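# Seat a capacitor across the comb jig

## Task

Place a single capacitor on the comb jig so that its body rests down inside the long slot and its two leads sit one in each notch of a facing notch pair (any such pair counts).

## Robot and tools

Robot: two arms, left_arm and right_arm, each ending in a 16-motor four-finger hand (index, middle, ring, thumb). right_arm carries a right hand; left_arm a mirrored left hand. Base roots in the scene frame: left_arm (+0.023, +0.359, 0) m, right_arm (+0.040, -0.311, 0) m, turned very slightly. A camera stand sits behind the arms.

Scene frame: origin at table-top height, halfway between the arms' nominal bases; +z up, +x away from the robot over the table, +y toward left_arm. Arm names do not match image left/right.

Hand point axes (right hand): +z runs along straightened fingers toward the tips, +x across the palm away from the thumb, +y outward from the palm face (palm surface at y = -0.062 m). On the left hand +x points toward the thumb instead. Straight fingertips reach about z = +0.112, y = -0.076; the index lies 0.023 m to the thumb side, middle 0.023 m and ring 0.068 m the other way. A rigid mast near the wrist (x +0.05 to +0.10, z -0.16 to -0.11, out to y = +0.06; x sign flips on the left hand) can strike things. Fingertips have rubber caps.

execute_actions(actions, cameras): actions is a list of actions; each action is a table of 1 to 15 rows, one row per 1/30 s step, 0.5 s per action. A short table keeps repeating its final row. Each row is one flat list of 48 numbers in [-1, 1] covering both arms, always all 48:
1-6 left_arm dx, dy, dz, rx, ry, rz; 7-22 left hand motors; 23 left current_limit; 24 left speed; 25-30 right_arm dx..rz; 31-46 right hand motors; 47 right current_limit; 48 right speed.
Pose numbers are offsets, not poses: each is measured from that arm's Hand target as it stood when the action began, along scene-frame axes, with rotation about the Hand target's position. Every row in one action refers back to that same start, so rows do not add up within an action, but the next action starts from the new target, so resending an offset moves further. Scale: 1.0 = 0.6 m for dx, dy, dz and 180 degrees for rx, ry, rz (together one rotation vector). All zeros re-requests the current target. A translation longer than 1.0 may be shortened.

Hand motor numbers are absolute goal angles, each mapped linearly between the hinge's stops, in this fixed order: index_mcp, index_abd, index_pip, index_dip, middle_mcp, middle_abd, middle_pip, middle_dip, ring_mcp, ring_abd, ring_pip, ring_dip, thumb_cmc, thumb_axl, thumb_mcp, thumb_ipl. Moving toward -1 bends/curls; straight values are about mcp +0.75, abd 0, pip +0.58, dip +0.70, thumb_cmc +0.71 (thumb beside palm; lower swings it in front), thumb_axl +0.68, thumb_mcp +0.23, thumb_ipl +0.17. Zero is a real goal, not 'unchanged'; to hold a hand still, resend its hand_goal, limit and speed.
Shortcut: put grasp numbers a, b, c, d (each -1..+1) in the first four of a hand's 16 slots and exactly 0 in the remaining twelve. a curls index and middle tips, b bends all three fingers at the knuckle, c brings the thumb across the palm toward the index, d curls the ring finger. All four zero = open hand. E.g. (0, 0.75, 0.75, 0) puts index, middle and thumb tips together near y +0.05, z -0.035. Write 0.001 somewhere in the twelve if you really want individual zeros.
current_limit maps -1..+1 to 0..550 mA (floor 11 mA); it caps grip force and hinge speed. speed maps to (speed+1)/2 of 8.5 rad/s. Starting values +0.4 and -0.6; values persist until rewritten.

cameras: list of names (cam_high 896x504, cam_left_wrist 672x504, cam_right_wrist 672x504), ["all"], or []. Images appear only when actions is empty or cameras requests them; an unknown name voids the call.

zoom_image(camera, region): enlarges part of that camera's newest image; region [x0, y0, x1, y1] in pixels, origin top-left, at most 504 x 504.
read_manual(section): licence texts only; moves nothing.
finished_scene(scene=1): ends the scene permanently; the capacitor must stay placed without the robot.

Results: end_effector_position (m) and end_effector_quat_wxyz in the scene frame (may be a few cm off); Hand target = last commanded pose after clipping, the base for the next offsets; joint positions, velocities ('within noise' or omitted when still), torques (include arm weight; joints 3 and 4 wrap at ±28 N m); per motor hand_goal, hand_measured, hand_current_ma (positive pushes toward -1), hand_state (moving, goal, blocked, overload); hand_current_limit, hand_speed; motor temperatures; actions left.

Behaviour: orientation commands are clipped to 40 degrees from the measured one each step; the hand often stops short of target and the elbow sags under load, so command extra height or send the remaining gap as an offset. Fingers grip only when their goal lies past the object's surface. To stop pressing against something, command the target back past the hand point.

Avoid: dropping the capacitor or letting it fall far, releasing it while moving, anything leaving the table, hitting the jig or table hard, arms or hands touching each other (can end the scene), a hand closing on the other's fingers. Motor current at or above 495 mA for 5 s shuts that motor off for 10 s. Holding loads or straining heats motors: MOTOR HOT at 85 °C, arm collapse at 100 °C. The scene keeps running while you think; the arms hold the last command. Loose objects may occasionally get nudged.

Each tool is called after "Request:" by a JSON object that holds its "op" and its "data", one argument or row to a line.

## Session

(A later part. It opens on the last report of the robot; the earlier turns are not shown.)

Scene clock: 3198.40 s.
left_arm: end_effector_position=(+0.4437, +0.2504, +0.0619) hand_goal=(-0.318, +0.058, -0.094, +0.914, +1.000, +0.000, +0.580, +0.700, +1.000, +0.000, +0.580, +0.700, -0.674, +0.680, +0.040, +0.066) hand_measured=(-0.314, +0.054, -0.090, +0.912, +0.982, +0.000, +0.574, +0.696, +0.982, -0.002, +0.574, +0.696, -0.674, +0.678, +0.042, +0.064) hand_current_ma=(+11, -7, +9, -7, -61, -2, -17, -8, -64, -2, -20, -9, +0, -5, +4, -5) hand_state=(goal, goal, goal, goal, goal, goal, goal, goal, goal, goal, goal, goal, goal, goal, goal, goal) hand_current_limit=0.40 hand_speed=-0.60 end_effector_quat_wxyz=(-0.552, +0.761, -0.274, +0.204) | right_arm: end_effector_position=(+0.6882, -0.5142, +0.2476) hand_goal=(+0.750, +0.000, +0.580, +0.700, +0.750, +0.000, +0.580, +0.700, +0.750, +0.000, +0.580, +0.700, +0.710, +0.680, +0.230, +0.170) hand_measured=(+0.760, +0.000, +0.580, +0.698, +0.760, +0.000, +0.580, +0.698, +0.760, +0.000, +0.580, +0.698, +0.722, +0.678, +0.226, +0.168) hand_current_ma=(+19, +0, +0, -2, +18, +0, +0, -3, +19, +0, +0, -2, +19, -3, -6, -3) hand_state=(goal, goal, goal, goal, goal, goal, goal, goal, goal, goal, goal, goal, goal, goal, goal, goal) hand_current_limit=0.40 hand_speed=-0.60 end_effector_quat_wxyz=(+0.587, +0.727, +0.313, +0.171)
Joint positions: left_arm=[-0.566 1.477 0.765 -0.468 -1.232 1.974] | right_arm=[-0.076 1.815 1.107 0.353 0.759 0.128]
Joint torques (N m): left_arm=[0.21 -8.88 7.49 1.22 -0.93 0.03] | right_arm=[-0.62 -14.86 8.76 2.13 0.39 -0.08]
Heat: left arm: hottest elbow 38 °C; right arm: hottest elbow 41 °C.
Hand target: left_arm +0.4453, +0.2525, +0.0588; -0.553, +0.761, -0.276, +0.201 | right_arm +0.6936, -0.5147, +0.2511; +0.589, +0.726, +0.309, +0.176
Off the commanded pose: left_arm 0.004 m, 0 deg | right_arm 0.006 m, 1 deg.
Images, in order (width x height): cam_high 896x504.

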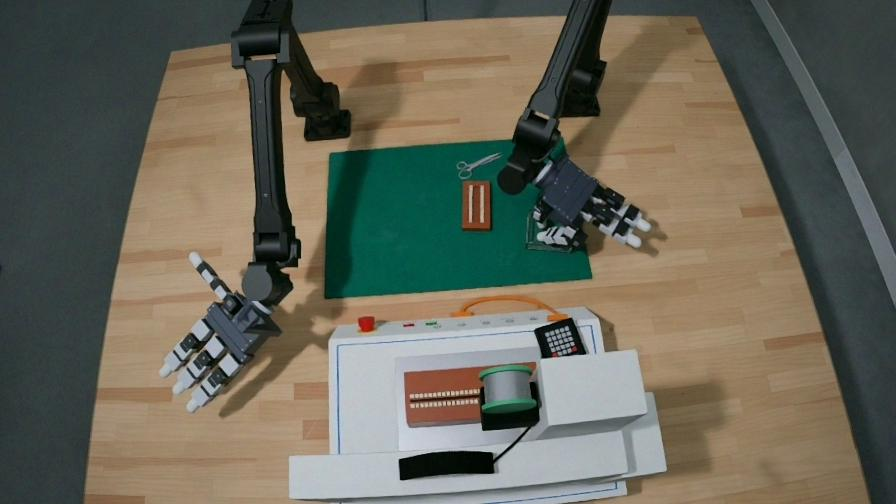

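Request:
{"op": "execute_actions", "data": {
  "actions": [
    [[0.004,0.005,-0.022,0,0,0,-0.318,0.058,-0.0934,0.913,1,0,0.58,0.7,1,0,0.58,0.7,-0.674,0.68,0.04,0.066,0.4,-0.6,0,0,0,0,0,0,0,0,0,0,0,0,0,0,0,0,0,0,0,0,0,0,0.4,-0.6]],
    [[0,0,0,0,0,0,-0.318,0.058,-0.0934,0.913,1,0,0.58,0.7,1,0,0.58,0.7,-0.674,0.68,0.04,0.066,0.4,-0.6,0,0,0,0,0,0,0,0,0,0,0,0,0,0,0,0,0,0,0,0,0,0,0.4,-0.6]]
  ],
  "cameras": ["cam_high"]
}}

Request:
{"op": "zoom_image", "data": {
  "camera": "cam_high",
  "region": [524, 215, 564, 250]
}}

Scene clock: 3223.33 s.
left_arm: end_effector_position=(+0.4474, +0.2512, +0.0532) hand_goal=(-0.318, +0.058, -0.094, +0.914, +1.000, +0.000, +0.580, +0.700, +1.000, +0.000, +0.580, +0.700, -0.674, +0.680, +0.040, +0.066) hand_measured=(-0.328, +0.050, -0.100, +0.912, +0.982, +0.000, +0.574, +0.696, +0.982, -0.002, +0.574, +0.696, -0.674, +0.678, +0.042, +0.064) hand_current_ma=(-30, -23, -20, -7, -61, -2, -17, -8, -64, -2, -20, -9, +0, -5, +4, -5) hand_state=(goal, goal, goal, goal, goal, goal, goal, goal, goal, goal, goal, goal, goal, goal, goal, goal) hand_current_limit=0.40 hand_speed=-0.60 end_effector_quat_wxyz=(-0.552, +0.760, -0.273, +0.208) | right_arm: end_effector_position=(+0.6882, -0.5142, +0.2476) hand_goal=(+0.750, +0.000, +0.580, +0.700, +0.750, +0.000, +0.580, +0.700, +0.750, +0.000, +0.580, +0.700, +0.710, +0.680, +0.230, +0.170) hand_measured=(+0.760, +0.000, +0.580, +0.698, +0.760, +0.000, +0.580, +0.698, +0.760, +0.000, +0.580, +0.698, +0.722, +0.678, +0.226, +0.168) hand_current_ma=(+19, +0, +0, -2, +18, +0, +0, -3, +19, +0, +0, -2, +19, -3, -6, -3) hand_state=(goal, goal, goal, goal, goal, goal, goal, goal, goal, goal, goal, goal, goal, goal, goal, goal) hand_current_limit=0.40 hand_speed=-0.60 end_effector_quat_wxyz=(+0.587, +0.727, +0.313, +0.171)
Joint positions: left_arm=[-0.56 1.496 0.75 -0.398 -1.23 2.004] | right_arm=[-0.076 1.815 1.107 0.353 0.759 0.128]
Joint torques (N m): left_arm=[0.56 -8.47 7.04 1.29 -0.8 0] | right_arm=[-0.97 -15.33 8.73 2.02 0.38 -0.11]
Heat: left arm: hottest elbow 39 °C; right arm: hottest elbow 41 °C.
Hand target: left_arm +0.4479, +0.2553, +0.0458; -0.552, +0.761, -0.275, +0.201 | right_arm +0.6936, -0.5147, +0.2511; +0.589, +0.726, +0.309, +0.176
Off the commanded pose: left_arm 0.009 m, 1 deg | right_arm 0.006 m, 1 deg.
Images, in order (width x height): cam_high 896x504.

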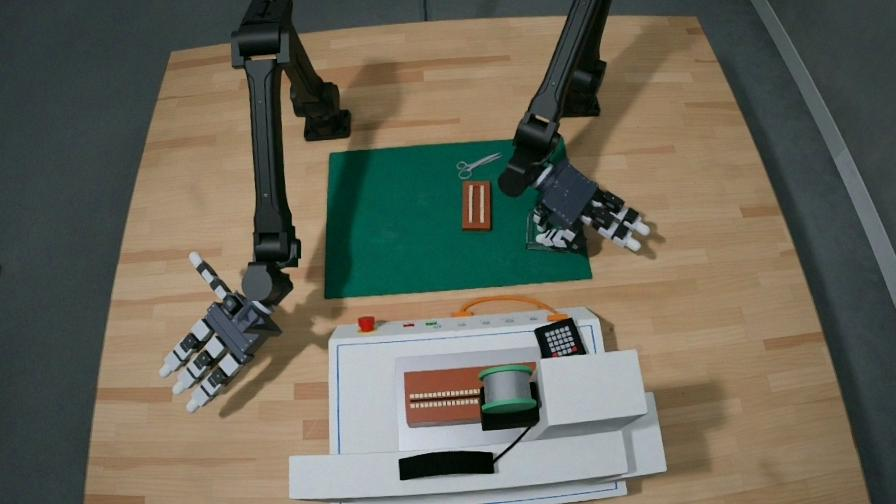

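Scaled by 12.600 from the camera's 896x504 image, which has a finer 1280x720 frame.

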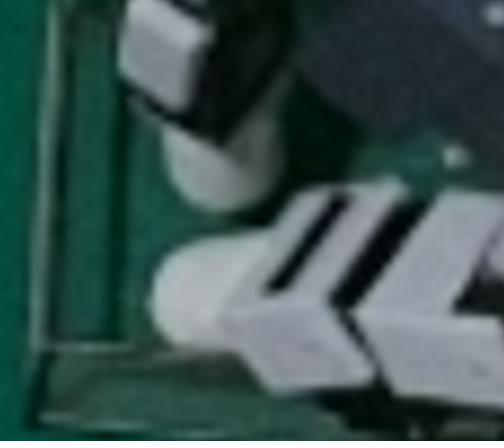

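Request:
{"op": "execute_actions", "data": {
  "actions": [
    [[0,0,0.04,0,0,0,-0.318,0.058,-0.0934,0.913,1,0,0.58,0.7,1,0,0.58,0.7,-0.674,0.68,0.04,0.066,0.4,-0.6,0,0,0,0,0,0,0,0,0,0,0,0,0,0,0,0,0,0,0,0,0,0,0.4,-0.6]],
    [[0,0,0,0,0,0,-0.318,0.058,-0.0934,0.913,1,0,0.58,0.7,1,0,0.58,0.7,-0.674,0.68,0.04,0.066,0.4,-0.6,0,0,0,0,0,0,0,0,0,0,0,0,0,0,0,0,0,0,0,0,0,0,0.4,-0.6]]
  ],
  "cameras": ["cam_high"]
}}

Request:
{"op": "zoom_image", "data": {
  "camera": "cam_high",
  "region": [524, 215, 564, 250]
}}

Scene clock: 3306.27 s.
left_arm: end_effector_position=(+0.4391, +0.2564, +0.0568) hand_goal=(-0.318, +0.058, -0.094, +0.914, +1.000, +0.000, +0.580, +0.700, +1.000, +0.000, +0.580, +0.700, -0.674, +0.680, +0.040, +0.066) hand_measured=(-0.320, +0.058, -0.096, +0.912, +0.982, +0.000, +0.574, +0.696, +0.982, -0.002, +0.574, +0.696, -0.674, +0.678, +0.042, +0.064) hand_current_ma=(-2, +0, -3, -7, -61, -2, -17, -8, -64, -2, -20, -9, +0, -5, +4, -5) hand_state=(goal, goal, goal, goal, goal, goal, goal, goal, goal, goal, goal, goal, goal, goal, goal, goal) hand_current_limit=0.40 hand_speed=-0.60 end_effector_quat_wxyz=(-0.554, +0.758, -0.284, +0.194) | right_arm: end_effector_position=(+0.6882, -0.5142, +0.2476) hand_goal=(+0.750, +0.000, +0.580, +0.700, +0.750, +0.000, +0.580, +0.700, +0.750, +0.000, +0.580, +0.700, +0.710, +0.680, +0.230, +0.170) hand_measured=(+0.760, +0.000, +0.580, +0.698, +0.760, +0.000, +0.580, +0.698, +0.760, +0.000, +0.580, +0.698, +0.722, +0.678, +0.226, +0.168) hand_current_ma=(+19, +0, +0, -2, +18, +0, +0, -3, +19, +0, +0, -2, +19, -3, -6, -3) hand_state=(goal, goal, goal, goal, goal, goal, goal, goal, goal, goal, goal, goal, goal, goal, goal, goal) hand_current_limit=0.40 hand_speed=-0.60 end_effector_quat_wxyz=(+0.587, +0.727, +0.313, +0.171)
Joint positions: left_arm=[-0.559 1.476 0.75 -0.453 -1.228 2.007] | right_arm=[-0.076 1.815 1.107 0.353 0.759 0.128]
Joint torques (N m): left_arm=[0.44 -10.64 9.1 0.55 -0.93 0.01] | right_arm=[-1.14 -15.21 8.77 2.06 0.38 -0.07]
Heat: left arm: hottest elbow 37 °C; right arm: hottest elbow 41 °C.
Hand target: left_arm +0.4479, +0.2555, +0.0698; -0.553, +0.761, -0.275, +0.201 | right_arm +0.6936, -0.5147, +0.2511; +0.589, +0.726, +0.309, +0.176
Off the commanded pose: left_arm 0.016 m, 1 deg | right_arm 0.006 m, 1 deg.
Images, in order (width x height): cam_high 896x504.

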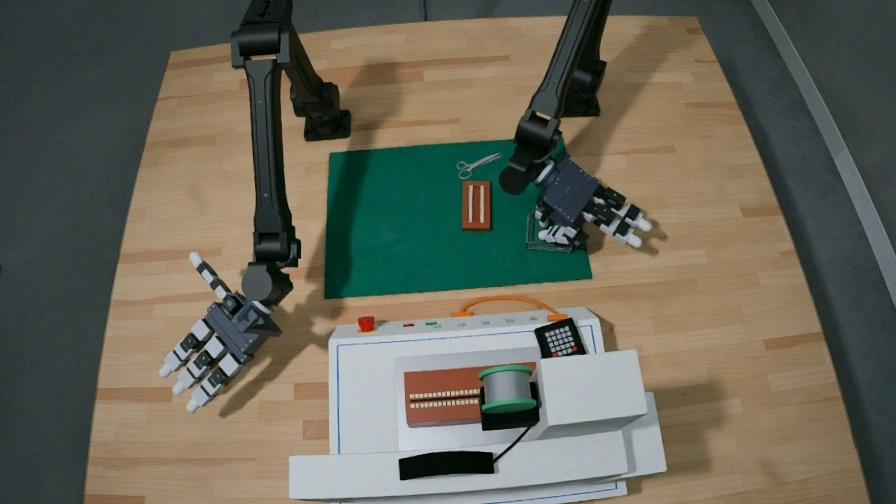

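Scaled by 12.600 from the camera's 896x504 image, which has a finer 1280x720 frame.

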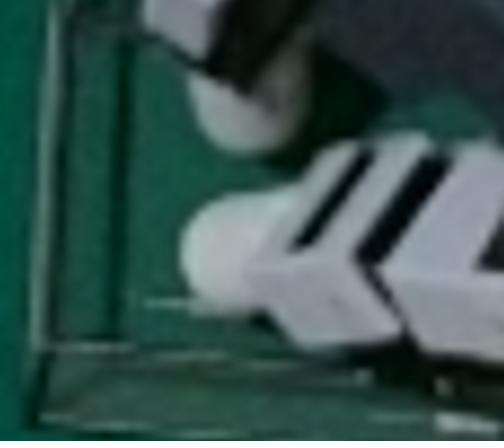

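Request:
{"op": "execute_actions", "data": {
  "actions": [],
  "cameras": ["cam_left_wrist"]
}}

Request:
{"op": "zoom_image", "data": {
  "camera": "cam_left_wrist",
  "region": [168, 100, 504, 352]
}}

Scene clock: 3356.80 s.
left_arm: end_effector_position=(+0.4391, +0.2564, +0.0568) hand_goal=(-0.318, +0.058, -0.094, +0.914, +1.000, +0.000, +0.580, +0.700, +1.000, +0.000, +0.580, +0.700, -0.674, +0.680, +0.040, +0.066) hand_measured=(-0.320, +0.058, -0.096, +0.912, +0.982, +0.000, +0.574, +0.696, +0.982, -0.002, +0.574, +0.696, -0.674, +0.678, +0.042, +0.064) hand_current_ma=(-2, +0, -3, -7, -61, -2, -17, -8, -64, -2, -20, -9, +0, -5, +4, -5) hand_state=(goal, goal, goal, goal, goal, goal, goal, goal, goal, goal, goal, goal, goal, goal, goal, goal) hand_current_limit=0.40 hand_speed=-0.60 end_effector_quat_wxyz=(-0.554, +0.758, -0.284, +0.194) | right_arm: end_effector_position=(+0.6882, -0.5142, +0.2476) hand_goal=(+0.750, +0.000, +0.580, +0.700, +0.750, +0.000, +0.580, +0.700, +0.750, +0.000, +0.580, +0.700, +0.710, +0.680, +0.230, +0.170) hand_measured=(+0.760, +0.000, +0.580, +0.698, +0.760, +0.000, +0.580, +0.698, +0.760, +0.000, +0.580, +0.698, +0.722, +0.678, +0.226, +0.168) hand_current_ma=(+19, +0, +0, -2, +18, +0, +0, -3, +19, +0, +0, -2, +19, -3, -6, -3) hand_state=(goal, goal, goal, goal, goal, goal, goal, goal, goal, goal, goal, goal, goal, goal, goal, goal) hand_current_limit=0.40 hand_speed=-0.60 end_effector_quat_wxyz=(+0.587, +0.727, +0.313, +0.171)
Joint positions: left_arm=[-0.559 1.476 0.75 -0.453 -1.228 2.007] | right_arm=[-0.076 1.815 1.107 0.353 0.759 0.128]
Joint velocities: within noise
Joint torques (N m): left_arm=[0.5 -10.7 9.11 0.53 -0.93 0.01] | right_arm=[-0.73 -15.21 8.76 2.1 0.4 -0.08]
Motor temperatures (°C): left_arm=[25 30 38 27 31 27] | right_arm=[27 35 41 28 26 27]
Heat: left arm: hottest elbow 38 °C; right arm: hottest elbow 41 °C.
Hand target: left_arm +0.4479, +0.2555, +0.0698; -0.553, +0.761, -0.275, +0.201 | right_arm +0.6936, -0.5147, +0.2511; +0.589, +0.726, +0.309, +0.176
Off the commanded pose: left_arm 0.016 m, 1 deg | right_arm 0.006 m, 1 deg.
Images, in order (width x height): cam_left_wrist 672x504.

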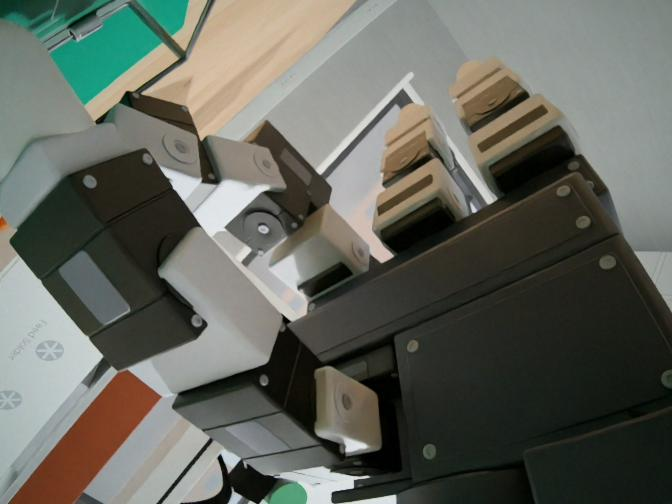

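Scaled by 1.500 from the camera's 672x504 image, which has a finer 960x720 frame.

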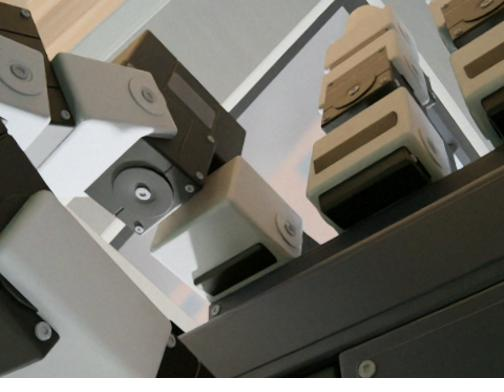

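Request:
{"op": "zoom_image", "data": {
  "camera": "cam_left_wrist",
  "region": [0, 0, 240, 130]
}}

Scaled by 2.100 from the camera's 672x504 image, which has a finer 960x720 frame.

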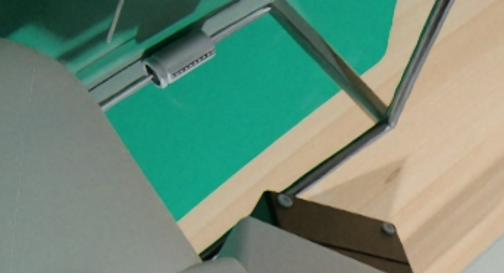

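Request:
{"op": "execute_actions", "data": {
  "actions": [
    [[0.007,-0.004,-0.025,0,0,0,-0.318,0.058,-0.0934,0.913,1,0,0.58,0.7,1,0,0.58,0.7,-0.674,0.68,0.04,0.066,0.4,-0.6,0,0,0,0,0,0,0,0,0,0,0,0,0,0,0,0,0,0,0,0,0,0,0.4,-0.6]],
    [[0,0,0,0,0,0,-0.318,0.058,-0.0934,0.913,1,0,0.58,0.7,1,0,0.58,0.7,-0.674,0.68,0.04,0.066,0.4,-0.6,0,0,0,0,0,0,0,0,0,0,0,0,0,0,0,0,0,0,0,0,0,0,0.4,-0.6]]
  ],
  "cameras": ["cam_high"]
}}

Request:
{"op": "zoom_image", "data": {
  "camera": "cam_high",
  "region": [524, 215, 564, 250]
}}

Scene clock: 3388.80 s.
left_arm: end_effector_position=(+0.4431, +0.2544, +0.0540) hand_goal=(-0.318, +0.058, -0.094, +0.914, +1.000, +0.000, +0.580, +0.700, +1.000, +0.000, +0.580, +0.700, -0.674, +0.680, +0.040, +0.066) hand_measured=(-0.322, +0.054, -0.098, +0.912, +0.982, +0.000, +0.574, +0.696, +0.982, -0.002, +0.574, +0.696, -0.674, +0.678, +0.042, +0.064) hand_current_ma=(-14, -9, -9, -7, -61, -2, -17, -8, -64, -2, -20, -9, +0, -5, +4, -5) hand_state=(goal, goal, goal, goal, goal, goal, goal, goal, goal, goal, goal, goal, goal, goal, goal, goal) hand_current_limit=0.40 hand_speed=-0.60 end_effector_quat_wxyz=(-0.554, +0.759, -0.279, +0.199) | right_arm: end_effector_position=(+0.6882, -0.5142, +0.2476) hand_goal=(+0.750, +0.000, +0.580, +0.700, +0.750, +0.000, +0.580, +0.700, +0.750, +0.000, +0.580, +0.700, +0.710, +0.680, +0.230, +0.170) hand_measured=(+0.760, +0.000, +0.580, +0.698, +0.760, +0.000, +0.580, +0.698, +0.760, +0.000, +0.580, +0.698, +0.722, +0.678, +0.226, +0.168) hand_current_ma=(+19, +0, +0, -2, +18, +0, +0, -3, +19, +0, +0, -2, +19, -3, -6, -3) hand_state=(goal, goal, goal, goal, goal, goal, goal, goal, goal, goal, goal, goal, goal, goal, goal, goal) hand_current_limit=0.40 hand_speed=-0.60 end_effector_quat_wxyz=(+0.587, +0.727, +0.313, +0.171)
Joint positions: left_arm=[-0.558 1.489 0.75 -0.426 -1.229 2.007] | right_arm=[-0.076 1.815 1.107 0.353 0.759 0.128]
Joint torques (N m): left_arm=[0.5 -8.35 8.81 1.22 -0.86 0] | right_arm=[-0.73 -15.09 8.72 2.07 0.39 -0.08]
Heat: left arm: hottest elbow 38 °C; right arm: hottest elbow 41 °C.
Hand target: left_arm +0.4520, +0.2530, +0.0548; -0.553, +0.761, -0.275, +0.201 | right_arm +0.6936, -0.5147, +0.2511; +0.589, +0.726, +0.309, +0.176
Off the commanded pose: left_arm 0.009 m, 1 deg | right_arm 0.006 m, 1 deg.
Images, in order (width x height): cam_high 896x504.

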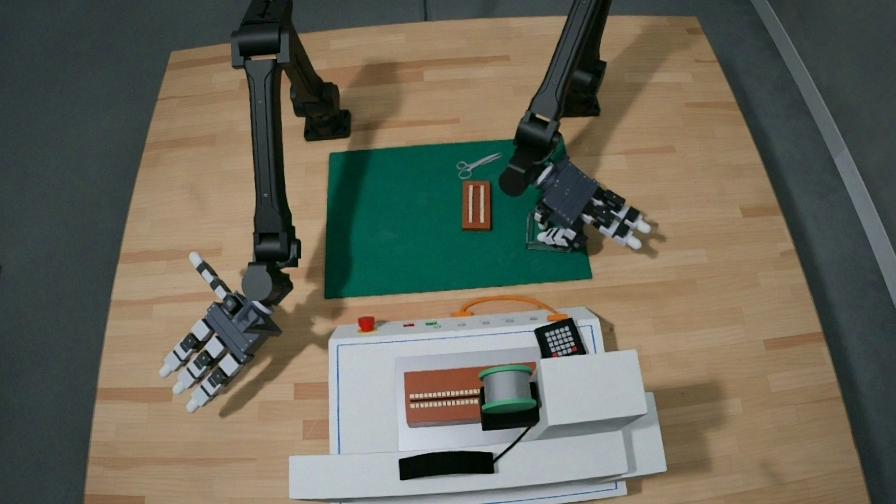

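Scaled by 12.600 from the camera's 896x504 image, which has a finer 1280x720 frame.

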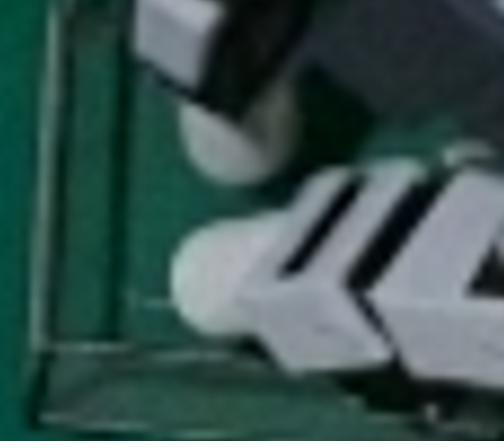

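Request:
{"op": "execute_actions", "data": {
  "actions": [
    [[0,0,0.05,0,0,0,0.75,0,0.58,0.7,1,0,0.58,0.7,1,0,0.58,0.7,-0.674,0.68,0.04,0.066,0.4,-0.6,0,0,0,0,0,0,0,0,0,0,0,0,0,0,0,0,0,0,0,0,0,0,0.4,-0.6]],
    [[0.055,0,0,0,0,0,0.75,0,0.58,0.7,1,0,0.58,0.7,1,0,0.58,0.7,-0.674,0.68,0.04,0.066,0.4,-0.6,0,0,0,0,0,0,0,0,0,0,0,0,0,0,0,0,0,0,0,0,0,0,0.4,-0.6]]
  ],
  "cameras": ["cam_high"]
}}

Request:
{"op": "zoom_image", "data": {
  "camera": "cam_high",
  "region": [510, 190, 590, 254]
}}

Scene clock: 3497.63 s.
left_arm: end_effector_position=(+0.4638, +0.2589, +0.0705) hand_goal=(+0.750, +0.000, +0.580, +0.700, +1.000, +0.000, +0.580, +0.700, +1.000, +0.000, +0.580, +0.700, -0.674, +0.680, +0.040, +0.066) hand_measured=(+0.732, -0.002, +0.572, +0.696, +0.982, +0.000, +0.574, +0.696, +0.982, -0.002, +0.574, +0.696, -0.674, +0.680, +0.038, +0.064) hand_current_ma=(-68, -6, -22, -9, -61, -2, -17, -8, -63, -2, -20, -9, +0, +2, -6, -6) hand_state=(goal, goal, goal, goal, goal, goal, goal, goal, goal, goal, goal, goal, goal, goal, goal, goal) hand_current_limit=0.40 hand_speed=-0.60 end_effector_quat_wxyz=(-0.554, +0.761, -0.284, +0.183) | right_arm: end_effector_position=(+0.6882, -0.5142, +0.2476) hand_goal=(+0.750, +0.000, +0.580, +0.700, +0.750, +0.000, +0.580, +0.700, +0.750, +0.000, +0.580, +0.700, +0.710, +0.680, +0.230, +0.170) hand_measured=(+0.760, +0.000, +0.580, +0.698, +0.760, +0.000, +0.580, +0.698, +0.760, +0.000, +0.580, +0.698, +0.722, +0.678, +0.226, +0.168) hand_current_ma=(+19, +0, +0, -2, +18, +0, +0, -3, +19, +0, +0, -2, +19, -3, -6, -3) hand_state=(goal, goal, goal, goal, goal, goal, goal, goal, goal, goal, goal, goal, goal, goal, goal, goal) hand_current_limit=0.40 hand_speed=-0.60 end_effector_quat_wxyz=(+0.587, +0.727, +0.313, +0.171)
Joint positions: left_arm=[-0.519 1.499 0.824 -0.464 -1.211 2.066] | right_arm=[-0.076 1.815 1.107 0.353 0.759 0.128]
Joint torques (N m): left_arm=[0.5 -9.52 11.44 1.28 -1.15 0.04] | right_arm=[-0.56 -14.97 8.76 2.06 0.39 -0.09]
Heat: left arm: hottest elbow 38 °C; right arm: hottest elbow 41 °C.
Hand target: left_arm +0.4850, +0.2531, +0.0847; -0.553, +0.761, -0.275, +0.201 | right_arm +0.6936, -0.5147, +0.2511; +0.589, +0.726, +0.309, +0.176
Off the commanded pose: left_arm 0.026 m, 2 deg | right_arm 0.006 m, 1 deg.
joint sent to its limit (left arm) — joint 6 (wrist roll), upper limit. The joint targets still meet the commanded pose.
Images, in order (width x height): cam_high 896x504.

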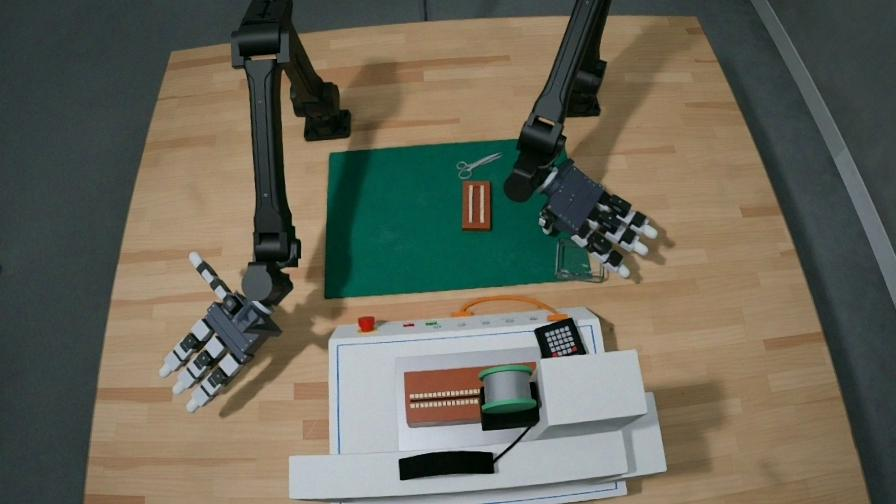

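Scaled by 6.300 from the camera's 896x504 image, which has a finer 1280x720 frame.

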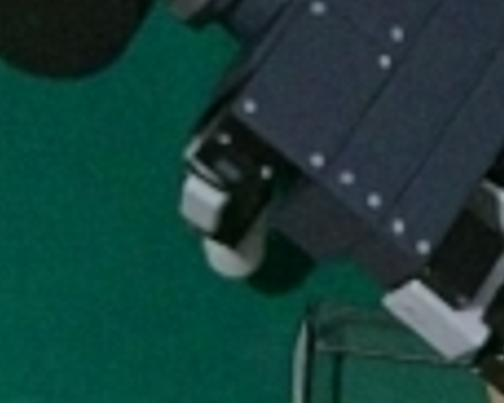

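Request:
{"op": "zoom_image", "data": {
  "camera": "cam_high",
  "region": [535, 225, 615, 289]
}}

Scaled by 6.300 from the camera's 896x504 image, which has a finer 1280x720 frame.

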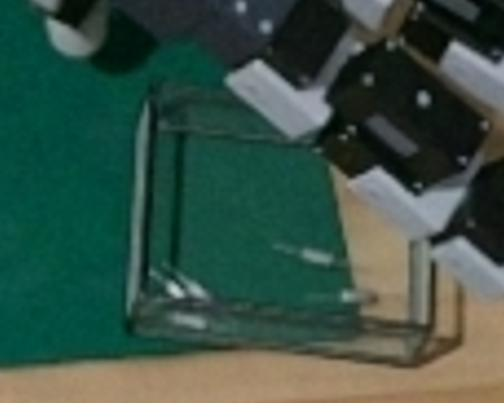

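Request:
{"op": "execute_actions", "data": {
  "actions": [
    [[0,0,0.167,0,0,0.089,0.75,0,0.58,0.7,1,0,0.58,0.7,1,0,0.58,0.7,-0.674,0.68,0.04,0.066,0.4,-0.6,0,0,0,0,0,0,0,0,0,0,0,0,0,0,0,0,0,0,0,0,0,0,0.4,-0.6]],
    [[0.12,0.178,0,0,0,0,-0.233,0,0.58,0.7,1,0,0.58,0.7,1,0,0.58,0.7,0.71,0.68,0.23,0.17,0.4,-0.6,0,0,0,0,0,0,0,0,0,0,0,0,0,0,0,0,0,0,0,0,0,0,0.4,-0.6]],
    [[0,0,0,0,0,0,-0.233,0,0.58,0.7,1,0,0.58,0.7,1,0,0.58,0.7,0.71,0.68,0.23,0.17,0.4,-0.6,0,0,0,0,0,0,0,0,0,0,0,0,0,0,0,0,0,0,0,0,0,0,0.4,-0.6]]
  ],
  "cameras": ["cam_high", "cam_left_wrist"]
}}

Request:
{"op": "zoom_image", "data": {
  "camera": "cam_high",
  "region": [535, 225, 635, 305]
}}

Scene clock: 3598.00 s.
left_arm: end_effector_position=(+0.5439, +0.3649, +0.1669) hand_goal=(-0.232, +0.000, +0.580, +0.700, +1.000, +0.000, +0.580, +0.700, +1.000, +0.000, +0.580, +0.700, +0.710, +0.680, +0.230, +0.170) hand_measured=(-0.232, -0.002, +0.576, +0.698, +0.982, +0.000, +0.574, +0.696, +0.982, -0.002, +0.574, +0.696, +0.694, +0.680, +0.226, +0.168) hand_current_ma=(+2, -5, -10, -8, -61, -2, -17, -8, -62, -2, -20, -9, -58, +2, -13, -7) hand_state=(goal, goal, goal, goal, goal, goal, goal, goal, goal, goal, goal, goal, goal, goal, goal, goal) hand_current_limit=0.40 hand_speed=-0.60 end_effector_quat_wxyz=(-0.576, +0.792, -0.175, +0.102) | right_arm: end_effector_position=(+0.6882, -0.5142, +0.2476) hand_goal=(+0.750, +0.000, +0.580, +0.700, +0.750, +0.000, +0.580, +0.700, +0.750, +0.000, +0.580, +0.700, +0.710, +0.680, +0.230, +0.170) hand_measured=(+0.760, +0.000, +0.580, +0.698, +0.760, +0.000, +0.580, +0.698, +0.760, +0.000, +0.580, +0.698, +0.722, +0.678, +0.226, +0.168) hand_current_ma=(+19, +0, +0, -2, +18, +0, +0, -3, +19, +0, +0, -2, +19, -3, -6, -3) hand_state=(goal, goal, goal, goal, goal, goal, goal, goal, goal, goal, goal, goal, goal, goal, goal, goal) hand_current_limit=0.40 hand_speed=-0.60 end_effector_quat_wxyz=(+0.587, +0.727, +0.313, +0.171)
Joint positions: left_arm=[-0.246 1.543 1.167 -0.779 -1.22 2.053] | right_arm=[-0.076 1.815 1.107 0.353 0.759 0.128]
Joint torques (N m): left_arm=[-0.38 -13.1 11.74 1.32 -0.93 -0.03] | right_arm=[-0.97 -15.09 8.77 2.13 0.4 -0.09]
Heat: left arm: hottest elbow 41 °C; right arm: hottest elbow 41 °C.
Hand target: left_arm +0.5570, +0.3599, +0.1850; -0.575, +0.792, -0.167, +0.122 | right_arm +0.6936, -0.5147, +0.2511; +0.589, +0.726, +0.309, +0.176
Off the commanded pose: left_arm 0.023 m, 2 deg | right_arm 0.006 m, 1 deg.
Images, in order (width x height): cam_high 896x504, cam_left_wrist 672x504.

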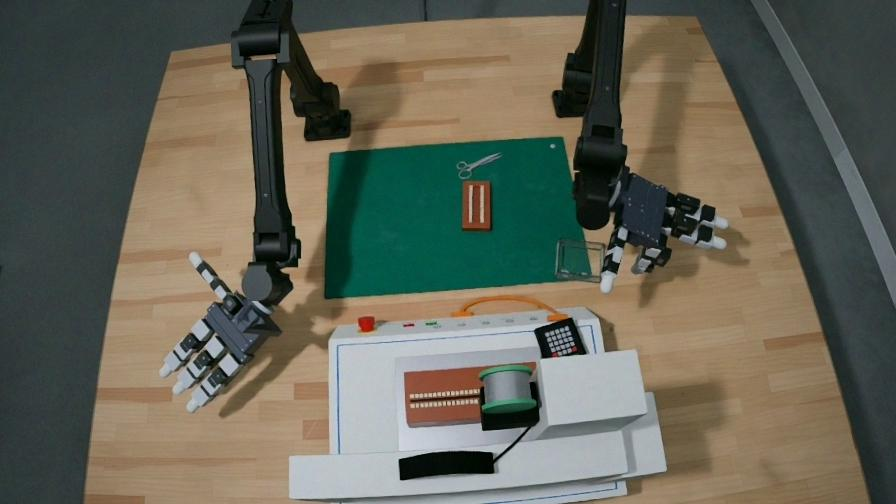

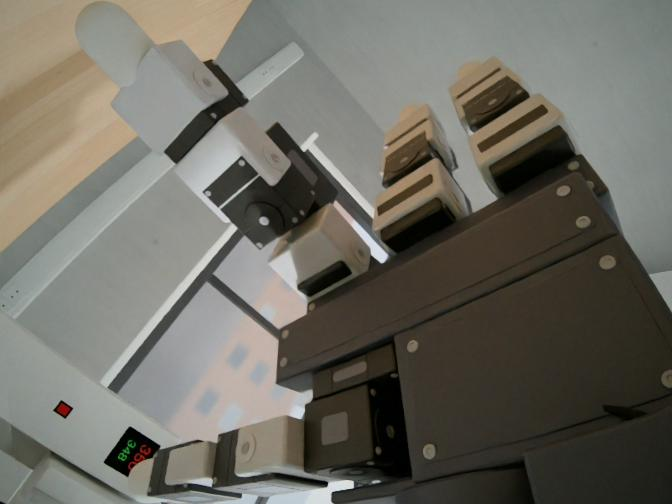

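Scaled by 5.040 from the camera's 896x504 image, which has a finer 1280x720 frame.

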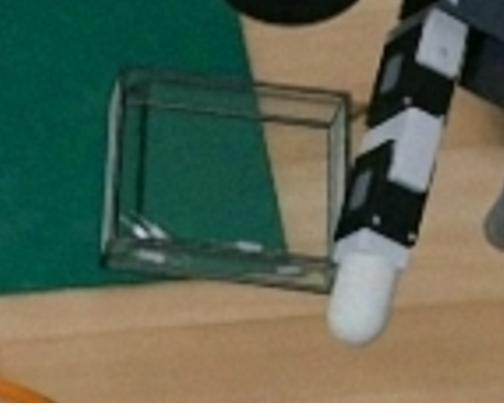

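Request:
{"op": "zoom_image", "data": {
  "camera": "cam_high",
  "region": [580, 200, 680, 300]
}}

Scaled by 5.040 from the camera's 896x504 image, which has a finer 1280x720 frame.

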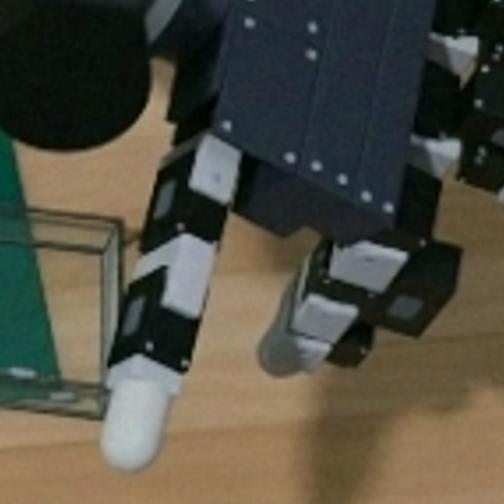

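Request:
{"op": "execute_actions", "data": {
  "actions": [
    [[-0.197,-0.052,-0.142,0,0,0,-0.233,0,0.58,0.7,1,0,0.58,0.7,1,0,0.58,0.7,0.71,0.68,0.23,0.17,0.4,-0.6,0,0,0,0,0,0,0,0,0,0,0,0,0,0,0,0,0,0,0,0,0,0,0.4,-0.6]],
    [[0,0,0,0,0,0,-0.233,0,0.58,0.7,1,0,0.58,0.7,1,0,0.58,0.7,0.71,0.68,0.23,0.17,0.4,-0.6,0,0,0,0,0,0,0,0,0,0,0,0,0,0,0,0,0,0,0,0,0,0,0.4,-0.6]]
  ],
  "cameras": ["cam_high", "cam_left_wrist"]
}}

Request:
{"op": "zoom_image", "data": {
  "camera": "cam_high",
  "region": [540, 220, 640, 300]
}}

Scene clock: 3641.70 s.
left_arm: end_effector_position=(+0.4194, +0.3402, +0.0857) hand_goal=(-0.232, +0.000, +0.580, +0.700, +1.000, +0.000, +0.580, +0.700, +1.000, +0.000, +0.580, +0.700, +0.710, +0.680, +0.230, +0.170) hand_measured=(-0.232, -0.002, +0.582, +0.700, +0.984, +0.000, +0.574, +0.698, +0.984, +0.000, +0.574, +0.696, +0.700, +0.680, +0.226, +0.168) hand_current_ma=(+1, -6, +6, +0, -55, -1, -16, -8, -58, -1, -19, -9, -29, +2, -11, -7) hand_state=(goal, goal, goal, goal, goal, goal, goal, goal, goal, goal, goal, goal, goal, goal, goal, goal) hand_current_limit=0.40 hand_speed=-0.60 end_effector_quat_wxyz=(-0.577, +0.790, -0.178, +0.102) | right_arm: end_effector_position=(+0.6882, -0.5142, +0.2476) hand_goal=(+0.750, +0.000, +0.580, +0.700, +0.750, +0.000, +0.580, +0.700, +0.750, +0.000, +0.580, +0.700, +0.710, +0.680, +0.230, +0.170) hand_measured=(+0.760, +0.000, +0.580, +0.698, +0.760, +0.000, +0.580, +0.698, +0.760, +0.000, +0.580, +0.698, +0.722, +0.678, +0.226, +0.168) hand_current_ma=(+19, +0, +0, -2, +18, +0, +0, -3, +19, +0, +0, -2, +19, -3, -6, -3) hand_state=(goal, goal, goal, goal, goal, goal, goal, goal, goal, goal, goal, goal, goal, goal, goal, goal) hand_current_limit=0.40 hand_speed=-0.60 end_effector_quat_wxyz=(+0.587, +0.727, +0.313, +0.171)
Joint positions: left_arm=[-0.401 1.445 0.834 -0.971 -1.252 1.606] | right_arm=[-0.076 1.815 1.107 0.353 0.759 0.128]
Joint torques (N m): left_arm=[-0.85 -8.47 11.43 0.05 -1.27 -0.19] | right_arm=[-0.91 -14.8 8.76 2.07 0.38 -0.09]
Heat: left arm: hottest elbow 42 °C; right arm: hottest elbow 42 °C.
Hand target: left_arm +0.4388, +0.3286, +0.0997; -0.575, +0.792, -0.167, +0.122 | right_arm +0.6936, -0.5147, +0.2511; +0.589, +0.726, +0.309, +0.176
Off the commanded pose: left_arm 0.027 m, 3 deg | right_arm 0.006 m, 1 deg.
Images, in order (width x height): cam_high 896x504, cam_left_wrist 672x504.

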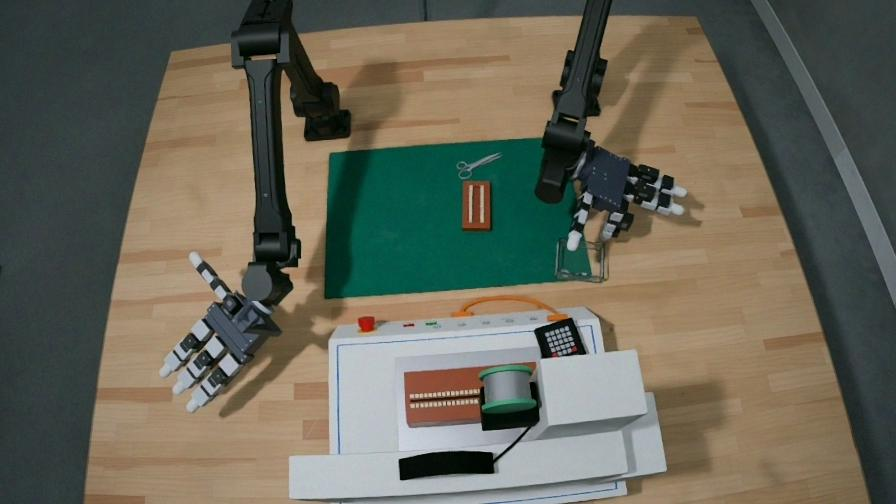

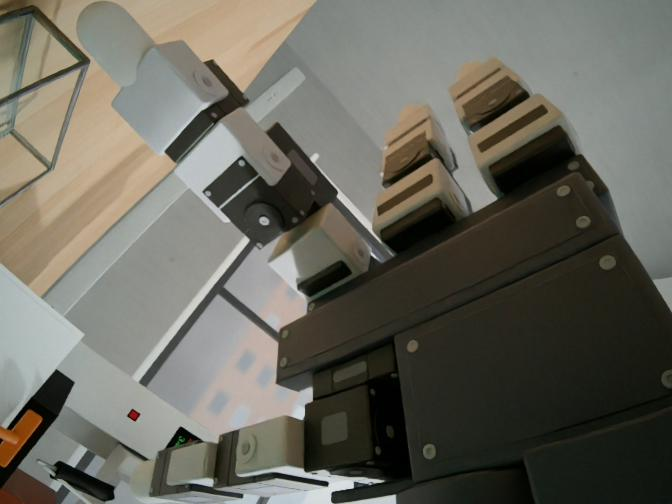

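Scaled by 5.040 from the camera's 896x504 image, which has a finer 1280x720 frame.

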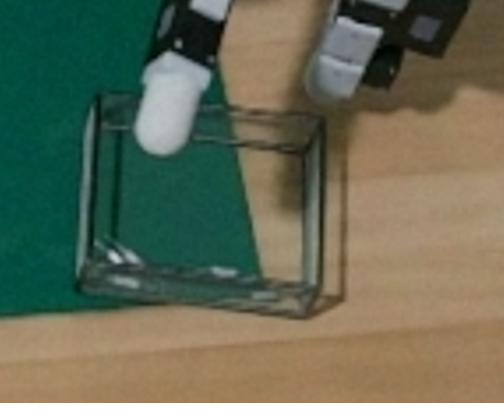

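Request:
{"op": "execute_actions", "data": {
  "actions": [
    [[0.09,0.025,0,0,0,0,-0.233,0,0.58,0.7,1,0,0.58,0.7,1,0,0.58,0.7,0.71,0.68,0.23,0.17,0.4,-0.6,0,0,0,0,0,0,0,0,0,0,0,0,0,0,0,0,0,0,0,0,0,0,0.4,-0.6]]
  ],
  "cameras": ["cam_high"]
}}

Request:
{"op": "zoom_image", "data": {
  "camera": "cam_high",
  "region": [540, 220, 640, 300]
}}

Scene clock: 3659.43 s.
left_arm: end_effector_position=(+0.4771, +0.3466, +0.0904) hand_goal=(-0.232, +0.000, +0.580, +0.700, +1.000, +0.000, +0.580, +0.700, +1.000, +0.000, +0.580, +0.700, +0.710, +0.680, +0.230, +0.170) hand_measured=(-0.230, -0.014, +0.582, +0.700, +0.984, +0.000, +0.574, +0.698, +0.984, +0.000, +0.574, +0.696, +0.700, +0.680, +0.228, +0.168) hand_current_ma=(+8, -41, +4, +0, -55, -1, -16, -8, -58, -1, -19, -9, -29, +2, -10, -7) hand_state=(goal, goal, goal, goal, goal, goal, goal, goal, goal, goal, goal, goal, goal, goal, goal, goal) hand_current_limit=0.40 hand_speed=-0.60 end_effector_quat_wxyz=(-0.581, +0.788, -0.175, +0.107) | right_arm: end_effector_position=(+0.6882, -0.5142, +0.2476) hand_goal=(+0.750, +0.000, +0.580, +0.700, +0.750, +0.000, +0.580, +0.700, +0.750, +0.000, +0.580, +0.700, +0.710, +0.680, +0.230, +0.170) hand_measured=(+0.760, +0.000, +0.580, +0.698, +0.760, +0.000, +0.580, +0.698, +0.760, +0.000, +0.580, +0.698, +0.722, +0.678, +0.226, +0.168) hand_current_ma=(+19, +0, +0, -2, +18, +0, +0, -3, +19, +0, +0, -2, +19, -3, -6, -3) hand_state=(goal, goal, goal, goal, goal, goal, goal, goal, goal, goal, goal, goal, goal, goal, goal, goal) hand_current_limit=0.40 hand_speed=-0.60 end_effector_quat_wxyz=(+0.587, +0.727, +0.313, +0.171)
Joint positions: left_arm=[-0.334 1.527 0.93 -0.769 -1.256 1.822] | right_arm=[-0.076 1.815 1.107 0.353 0.759 0.128]
Joint torques (N m): left_arm=[0.32 -10.46 10.55 0.95 -0.8 -0.05] | right_arm=[-1.03 -15.56 8.81 2.11 0.39 -0.1]
Heat: left arm: hottest elbow 41 °C; right arm: hottest elbow 42 °C.
Hand target: left_arm +0.4927, +0.3437, +0.0997; -0.575, +0.792, -0.167, +0.122 | right_arm +0.6936, -0.5147, +0.2511; +0.589, +0.726, +0.309, +0.176
Off the commanded pose: left_arm 0.018 m, 2 deg | right_arm 0.006 m, 1 deg.
Images, in order (width x height): cam_high 896x504.

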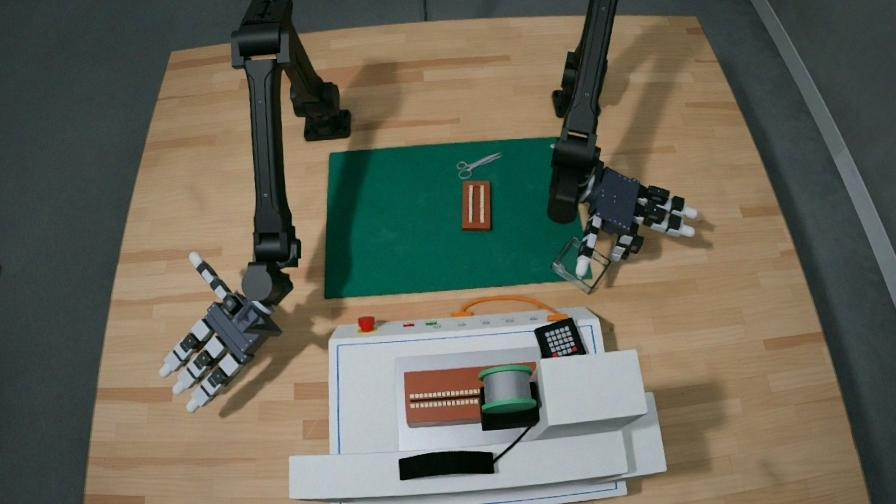

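Scaled by 5.040 from the camera's 896x504 image, which has a finer 1280x720 frame.

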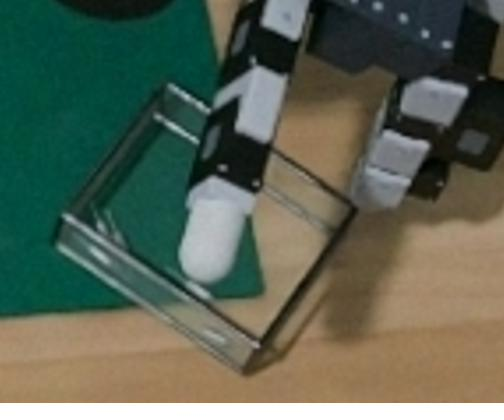

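Request:
{"op": "execute_actions", "data": {
  "actions": [
    [[-0.012,0.025,-0.02,0,0,0,-0.233,0,0.58,0.7,1,0,0.58,0.7,1,0,0.58,0.7,0.71,0.68,0.23,0.17,0.4,-0.6,0,0,0,0,0,0,0,0,0,0,0,0,0,0,0,0,0,0,0,0,0,0,0.4,-0.6]],
    [[0.012,0,-0.025,0,0,0,-0.233,0,0.58,0.7,1,0,0.58,0.7,1,0,0.58,0.7,0.71,0.68,0.23,0.17,0.4,-0.6,0,0,0,0,0,0,0,0,0,0,0,0,0,0,0,0,0,0,0,0,0,0,0.4,-0.6]]
  ],
  "cameras": ["cam_high", "cam_left_wrist"]
}}

Request:
{"op": "zoom_image", "data": {
  "camera": "cam_high",
  "region": [540, 220, 640, 300]
}}

Scene clock: 3699.13 s.
left_arm: end_effector_position=(+0.4925, +0.3546, +0.0780) hand_goal=(-0.232, +0.000, +0.580, +0.700, +1.000, +0.000, +0.580, +0.700, +1.000, +0.000, +0.580, +0.700, +0.710, +0.680, +0.230, +0.170) hand_measured=(-0.232, -0.004, +0.580, +0.700, +0.984, +0.000, +0.574, +0.698, +0.984, +0.000, +0.574, +0.696, +0.700, +0.680, +0.228, +0.168) hand_current_ma=(-1, -7, +2, +0, -55, -1, -16, -8, -58, -1, -19, -9, -29, +2, -10, -7) hand_state=(goal, goal, goal, goal, goal, goal, goal, goal, goal, goal, goal, goal, goal, goal, goal, goal) hand_current_limit=0.40 hand_speed=-0.60 end_effector_quat_wxyz=(-0.575, +0.791, -0.165, +0.128) | right_arm: end_effector_position=(+0.6882, -0.5142, +0.2476) hand_goal=(+0.750, +0.000, +0.580, +0.700, +0.750, +0.000, +0.580, +0.700, +0.750, +0.000, +0.580, +0.700, +0.710, +0.680, +0.230, +0.170) hand_measured=(+0.760, +0.000, +0.580, +0.698, +0.760, +0.000, +0.580, +0.698, +0.760, +0.000, +0.580, +0.698, +0.722, +0.678, +0.226, +0.168) hand_current_ma=(+19, +0, +0, -2, +18, +0, +0, -3, +19, +0, +0, -2, +19, -3, -6, -3) hand_state=(goal, goal, goal, goal, goal, goal, goal, goal, goal, goal, goal, goal, goal, goal, goal, goal) hand_current_limit=0.40 hand_speed=-0.60 end_effector_quat_wxyz=(+0.587, +0.727, +0.313, +0.171)
Joint positions: left_arm=[-0.3 1.539 0.892 -0.557 -1.236 1.943] | right_arm=[-0.076 1.815 1.107 0.353 0.759 0.128]
Joint torques (N m): left_arm=[0.44 -10.23 7.66 1.14 -0.92 -0.03] | right_arm=[-0.91 -15.15 8.76 2.11 0.41 -0.09]
Heat: left arm: hottest elbow 40 °C; right arm: hottest elbow 42 °C.
Hand target: left_arm +0.4928, +0.3586, +0.0727; -0.575, +0.792, -0.167, +0.122 | right_arm +0.6936, -0.5147, +0.2511; +0.589, +0.726, +0.309, +0.176
Off the commanded pose: left_arm 0.007 m, 1 deg | right_arm 0.006 m, 1 deg.
Images, in order (width x height): cam_high 896x504, cam_left_wrist 672x504.

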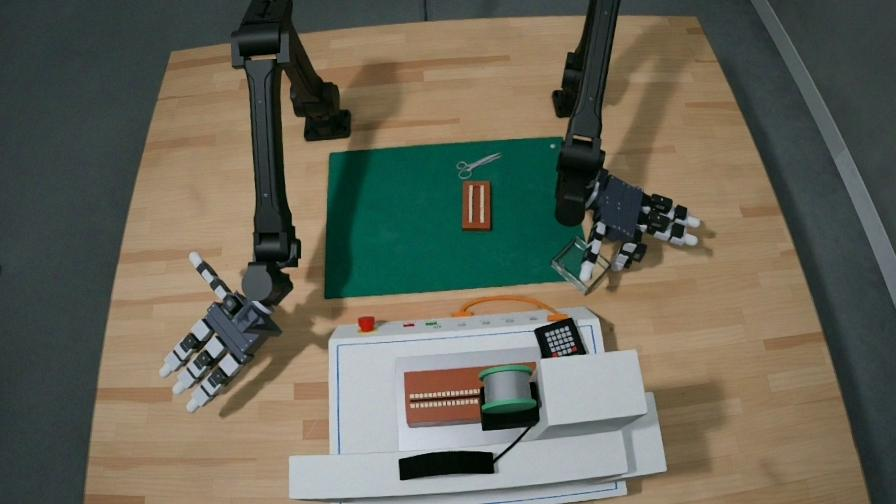

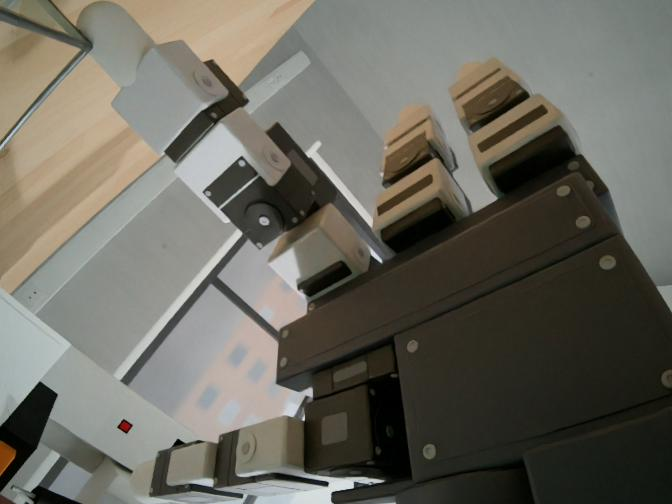

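Scaled by 5.040 from the camera's 896x504 image, which has a finer 1280x720 frame.

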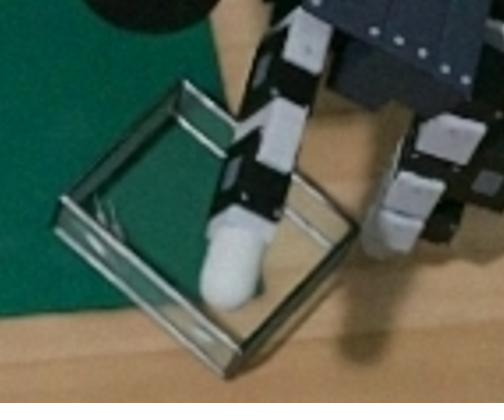

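Request:
{"op": "execute_actions", "data": {
  "actions": [
    [[0.025,0.004,-0.02,0,0,0,-0.233,0,0.58,0.7,1,0,0.58,0.7,1,0,0.58,0.7,0.71,0.68,0.23,0.17,0.4,-0.6,0,0,0,0,0,0,0,0,0,0,0,0,0,0,0,0,0,0,0,0,0,0,0.4,-0.6]],
    [[-0.01,-0.03,0,0,0,0,-0.233,0,0.58,0.7,1,0,0.58,0.7,1,0,0.58,0.7,0.71,0.68,0.23,0.17,0.4,-0.6,0,0,0,0,0,0,0,0,0,0,0,0,0,0,0,0,0,0,0,0,0,0,0.4,-0.6]],
    [[-0.01,-0.03,0,0,0,0,-0.233,0,0.58,0.7,1,0,0.58,0.7,1,0,0.58,0.7,0.71,0.68,0.23,0.17,0.4,-0.6,0,0,0,0,0,0,0,0,0,0,0,0,0,0,0,0,0,0,0,0,0,0,0.4,-0.6]]
  ],
  "cameras": ["cam_high"]
}}

Request:
{"op": "zoom_image", "data": {
  "camera": "cam_high",
  "region": [540, 220, 640, 300]
}}

Scene clock: 3729.33 s.
left_arm: end_effector_position=(+0.4821, +0.3414, +0.0581) hand_goal=(-0.232, +0.000, +0.580, +0.700, +1.000, +0.000, +0.580, +0.700, +1.000, +0.000, +0.580, +0.700, +0.710, +0.680, +0.230, +0.170) hand_measured=(-0.198, +0.000, +0.604, +0.708, +0.984, +0.000, +0.574, +0.698, +0.984, +0.000, +0.574, +0.696, +0.700, +0.680, +0.228, +0.168) hand_current_ma=(+137, +0, +82, +21, -55, -1, -16, -8, -58, -1, -19, -9, -30, +2, -10, -7) hand_state=(blocked, goal, blocked, goal, goal, goal, goal, goal, goal, goal, goal, goal, goal, goal, goal, goal) hand_current_limit=0.40 hand_speed=-0.60 end_effector_quat_wxyz=(-0.581, +0.790, -0.164, +0.111) | right_arm: end_effector_position=(+0.6882, -0.5142, +0.2476) hand_goal=(+0.750, +0.000, +0.580, +0.700, +0.750, +0.000, +0.580, +0.700, +0.750, +0.000, +0.580, +0.700, +0.710, +0.680, +0.230, +0.170) hand_measured=(+0.760, +0.000, +0.580, +0.698, +0.760, +0.000, +0.580, +0.698, +0.760, +0.000, +0.580, +0.698, +0.722, +0.678, +0.226, +0.168) hand_current_ma=(+19, +0, +0, -2, +18, +0, +0, -3, +19, +0, +0, -2, +19, -3, -6, -3) hand_state=(goal, goal, goal, goal, goal, goal, goal, goal, goal, goal, goal, goal, goal, goal, goal, goal) hand_current_limit=0.40 hand_speed=-0.60 end_effector_quat_wxyz=(+0.587, +0.727, +0.313, +0.171)
Joint positions: left_arm=[-0.344 1.606 0.92 -0.732 -1.262 1.747] | right_arm=[-0.076 1.815 1.107 0.353 0.759 0.128]
Joint torques (N m): left_arm=[-1.67 -9.93 10.4 0.17 -0.71 -0.14] | right_arm=[-0.97 -15.5 8.72 2.1 0.37 -0.08]
Heat: left arm: hottest elbow 39 °C; right arm: hottest elbow 42 °C.
Hand target: left_arm +0.4959, +0.3251, +0.0609; -0.575, +0.792, -0.167, +0.122 | right_arm +0.6936, -0.5147, +0.2511; +0.589, +0.726, +0.309, +0.176
Off the commanded pose: left_arm 0.022 m, 2 deg | right_arm 0.006 m, 1 deg.
Images, in order (width x height): cam_high 896x504.

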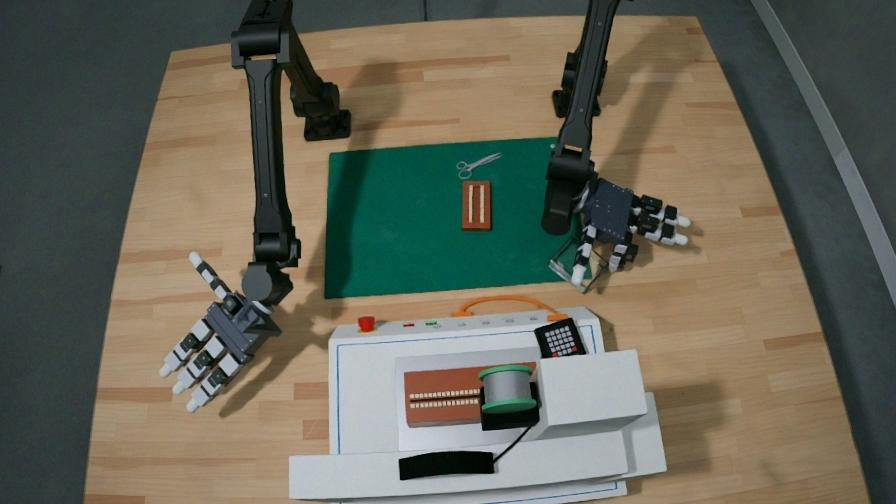

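Scaled by 5.040 from the camera's 896x504 image, which has a finer 1280x720 frame.

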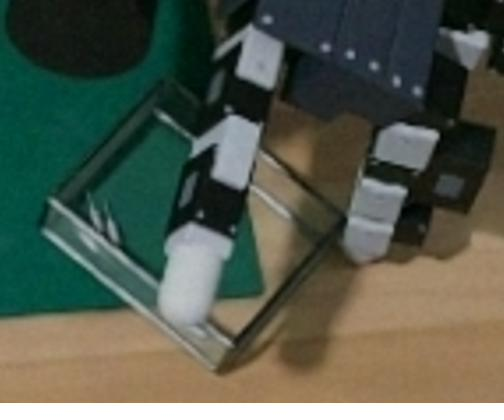

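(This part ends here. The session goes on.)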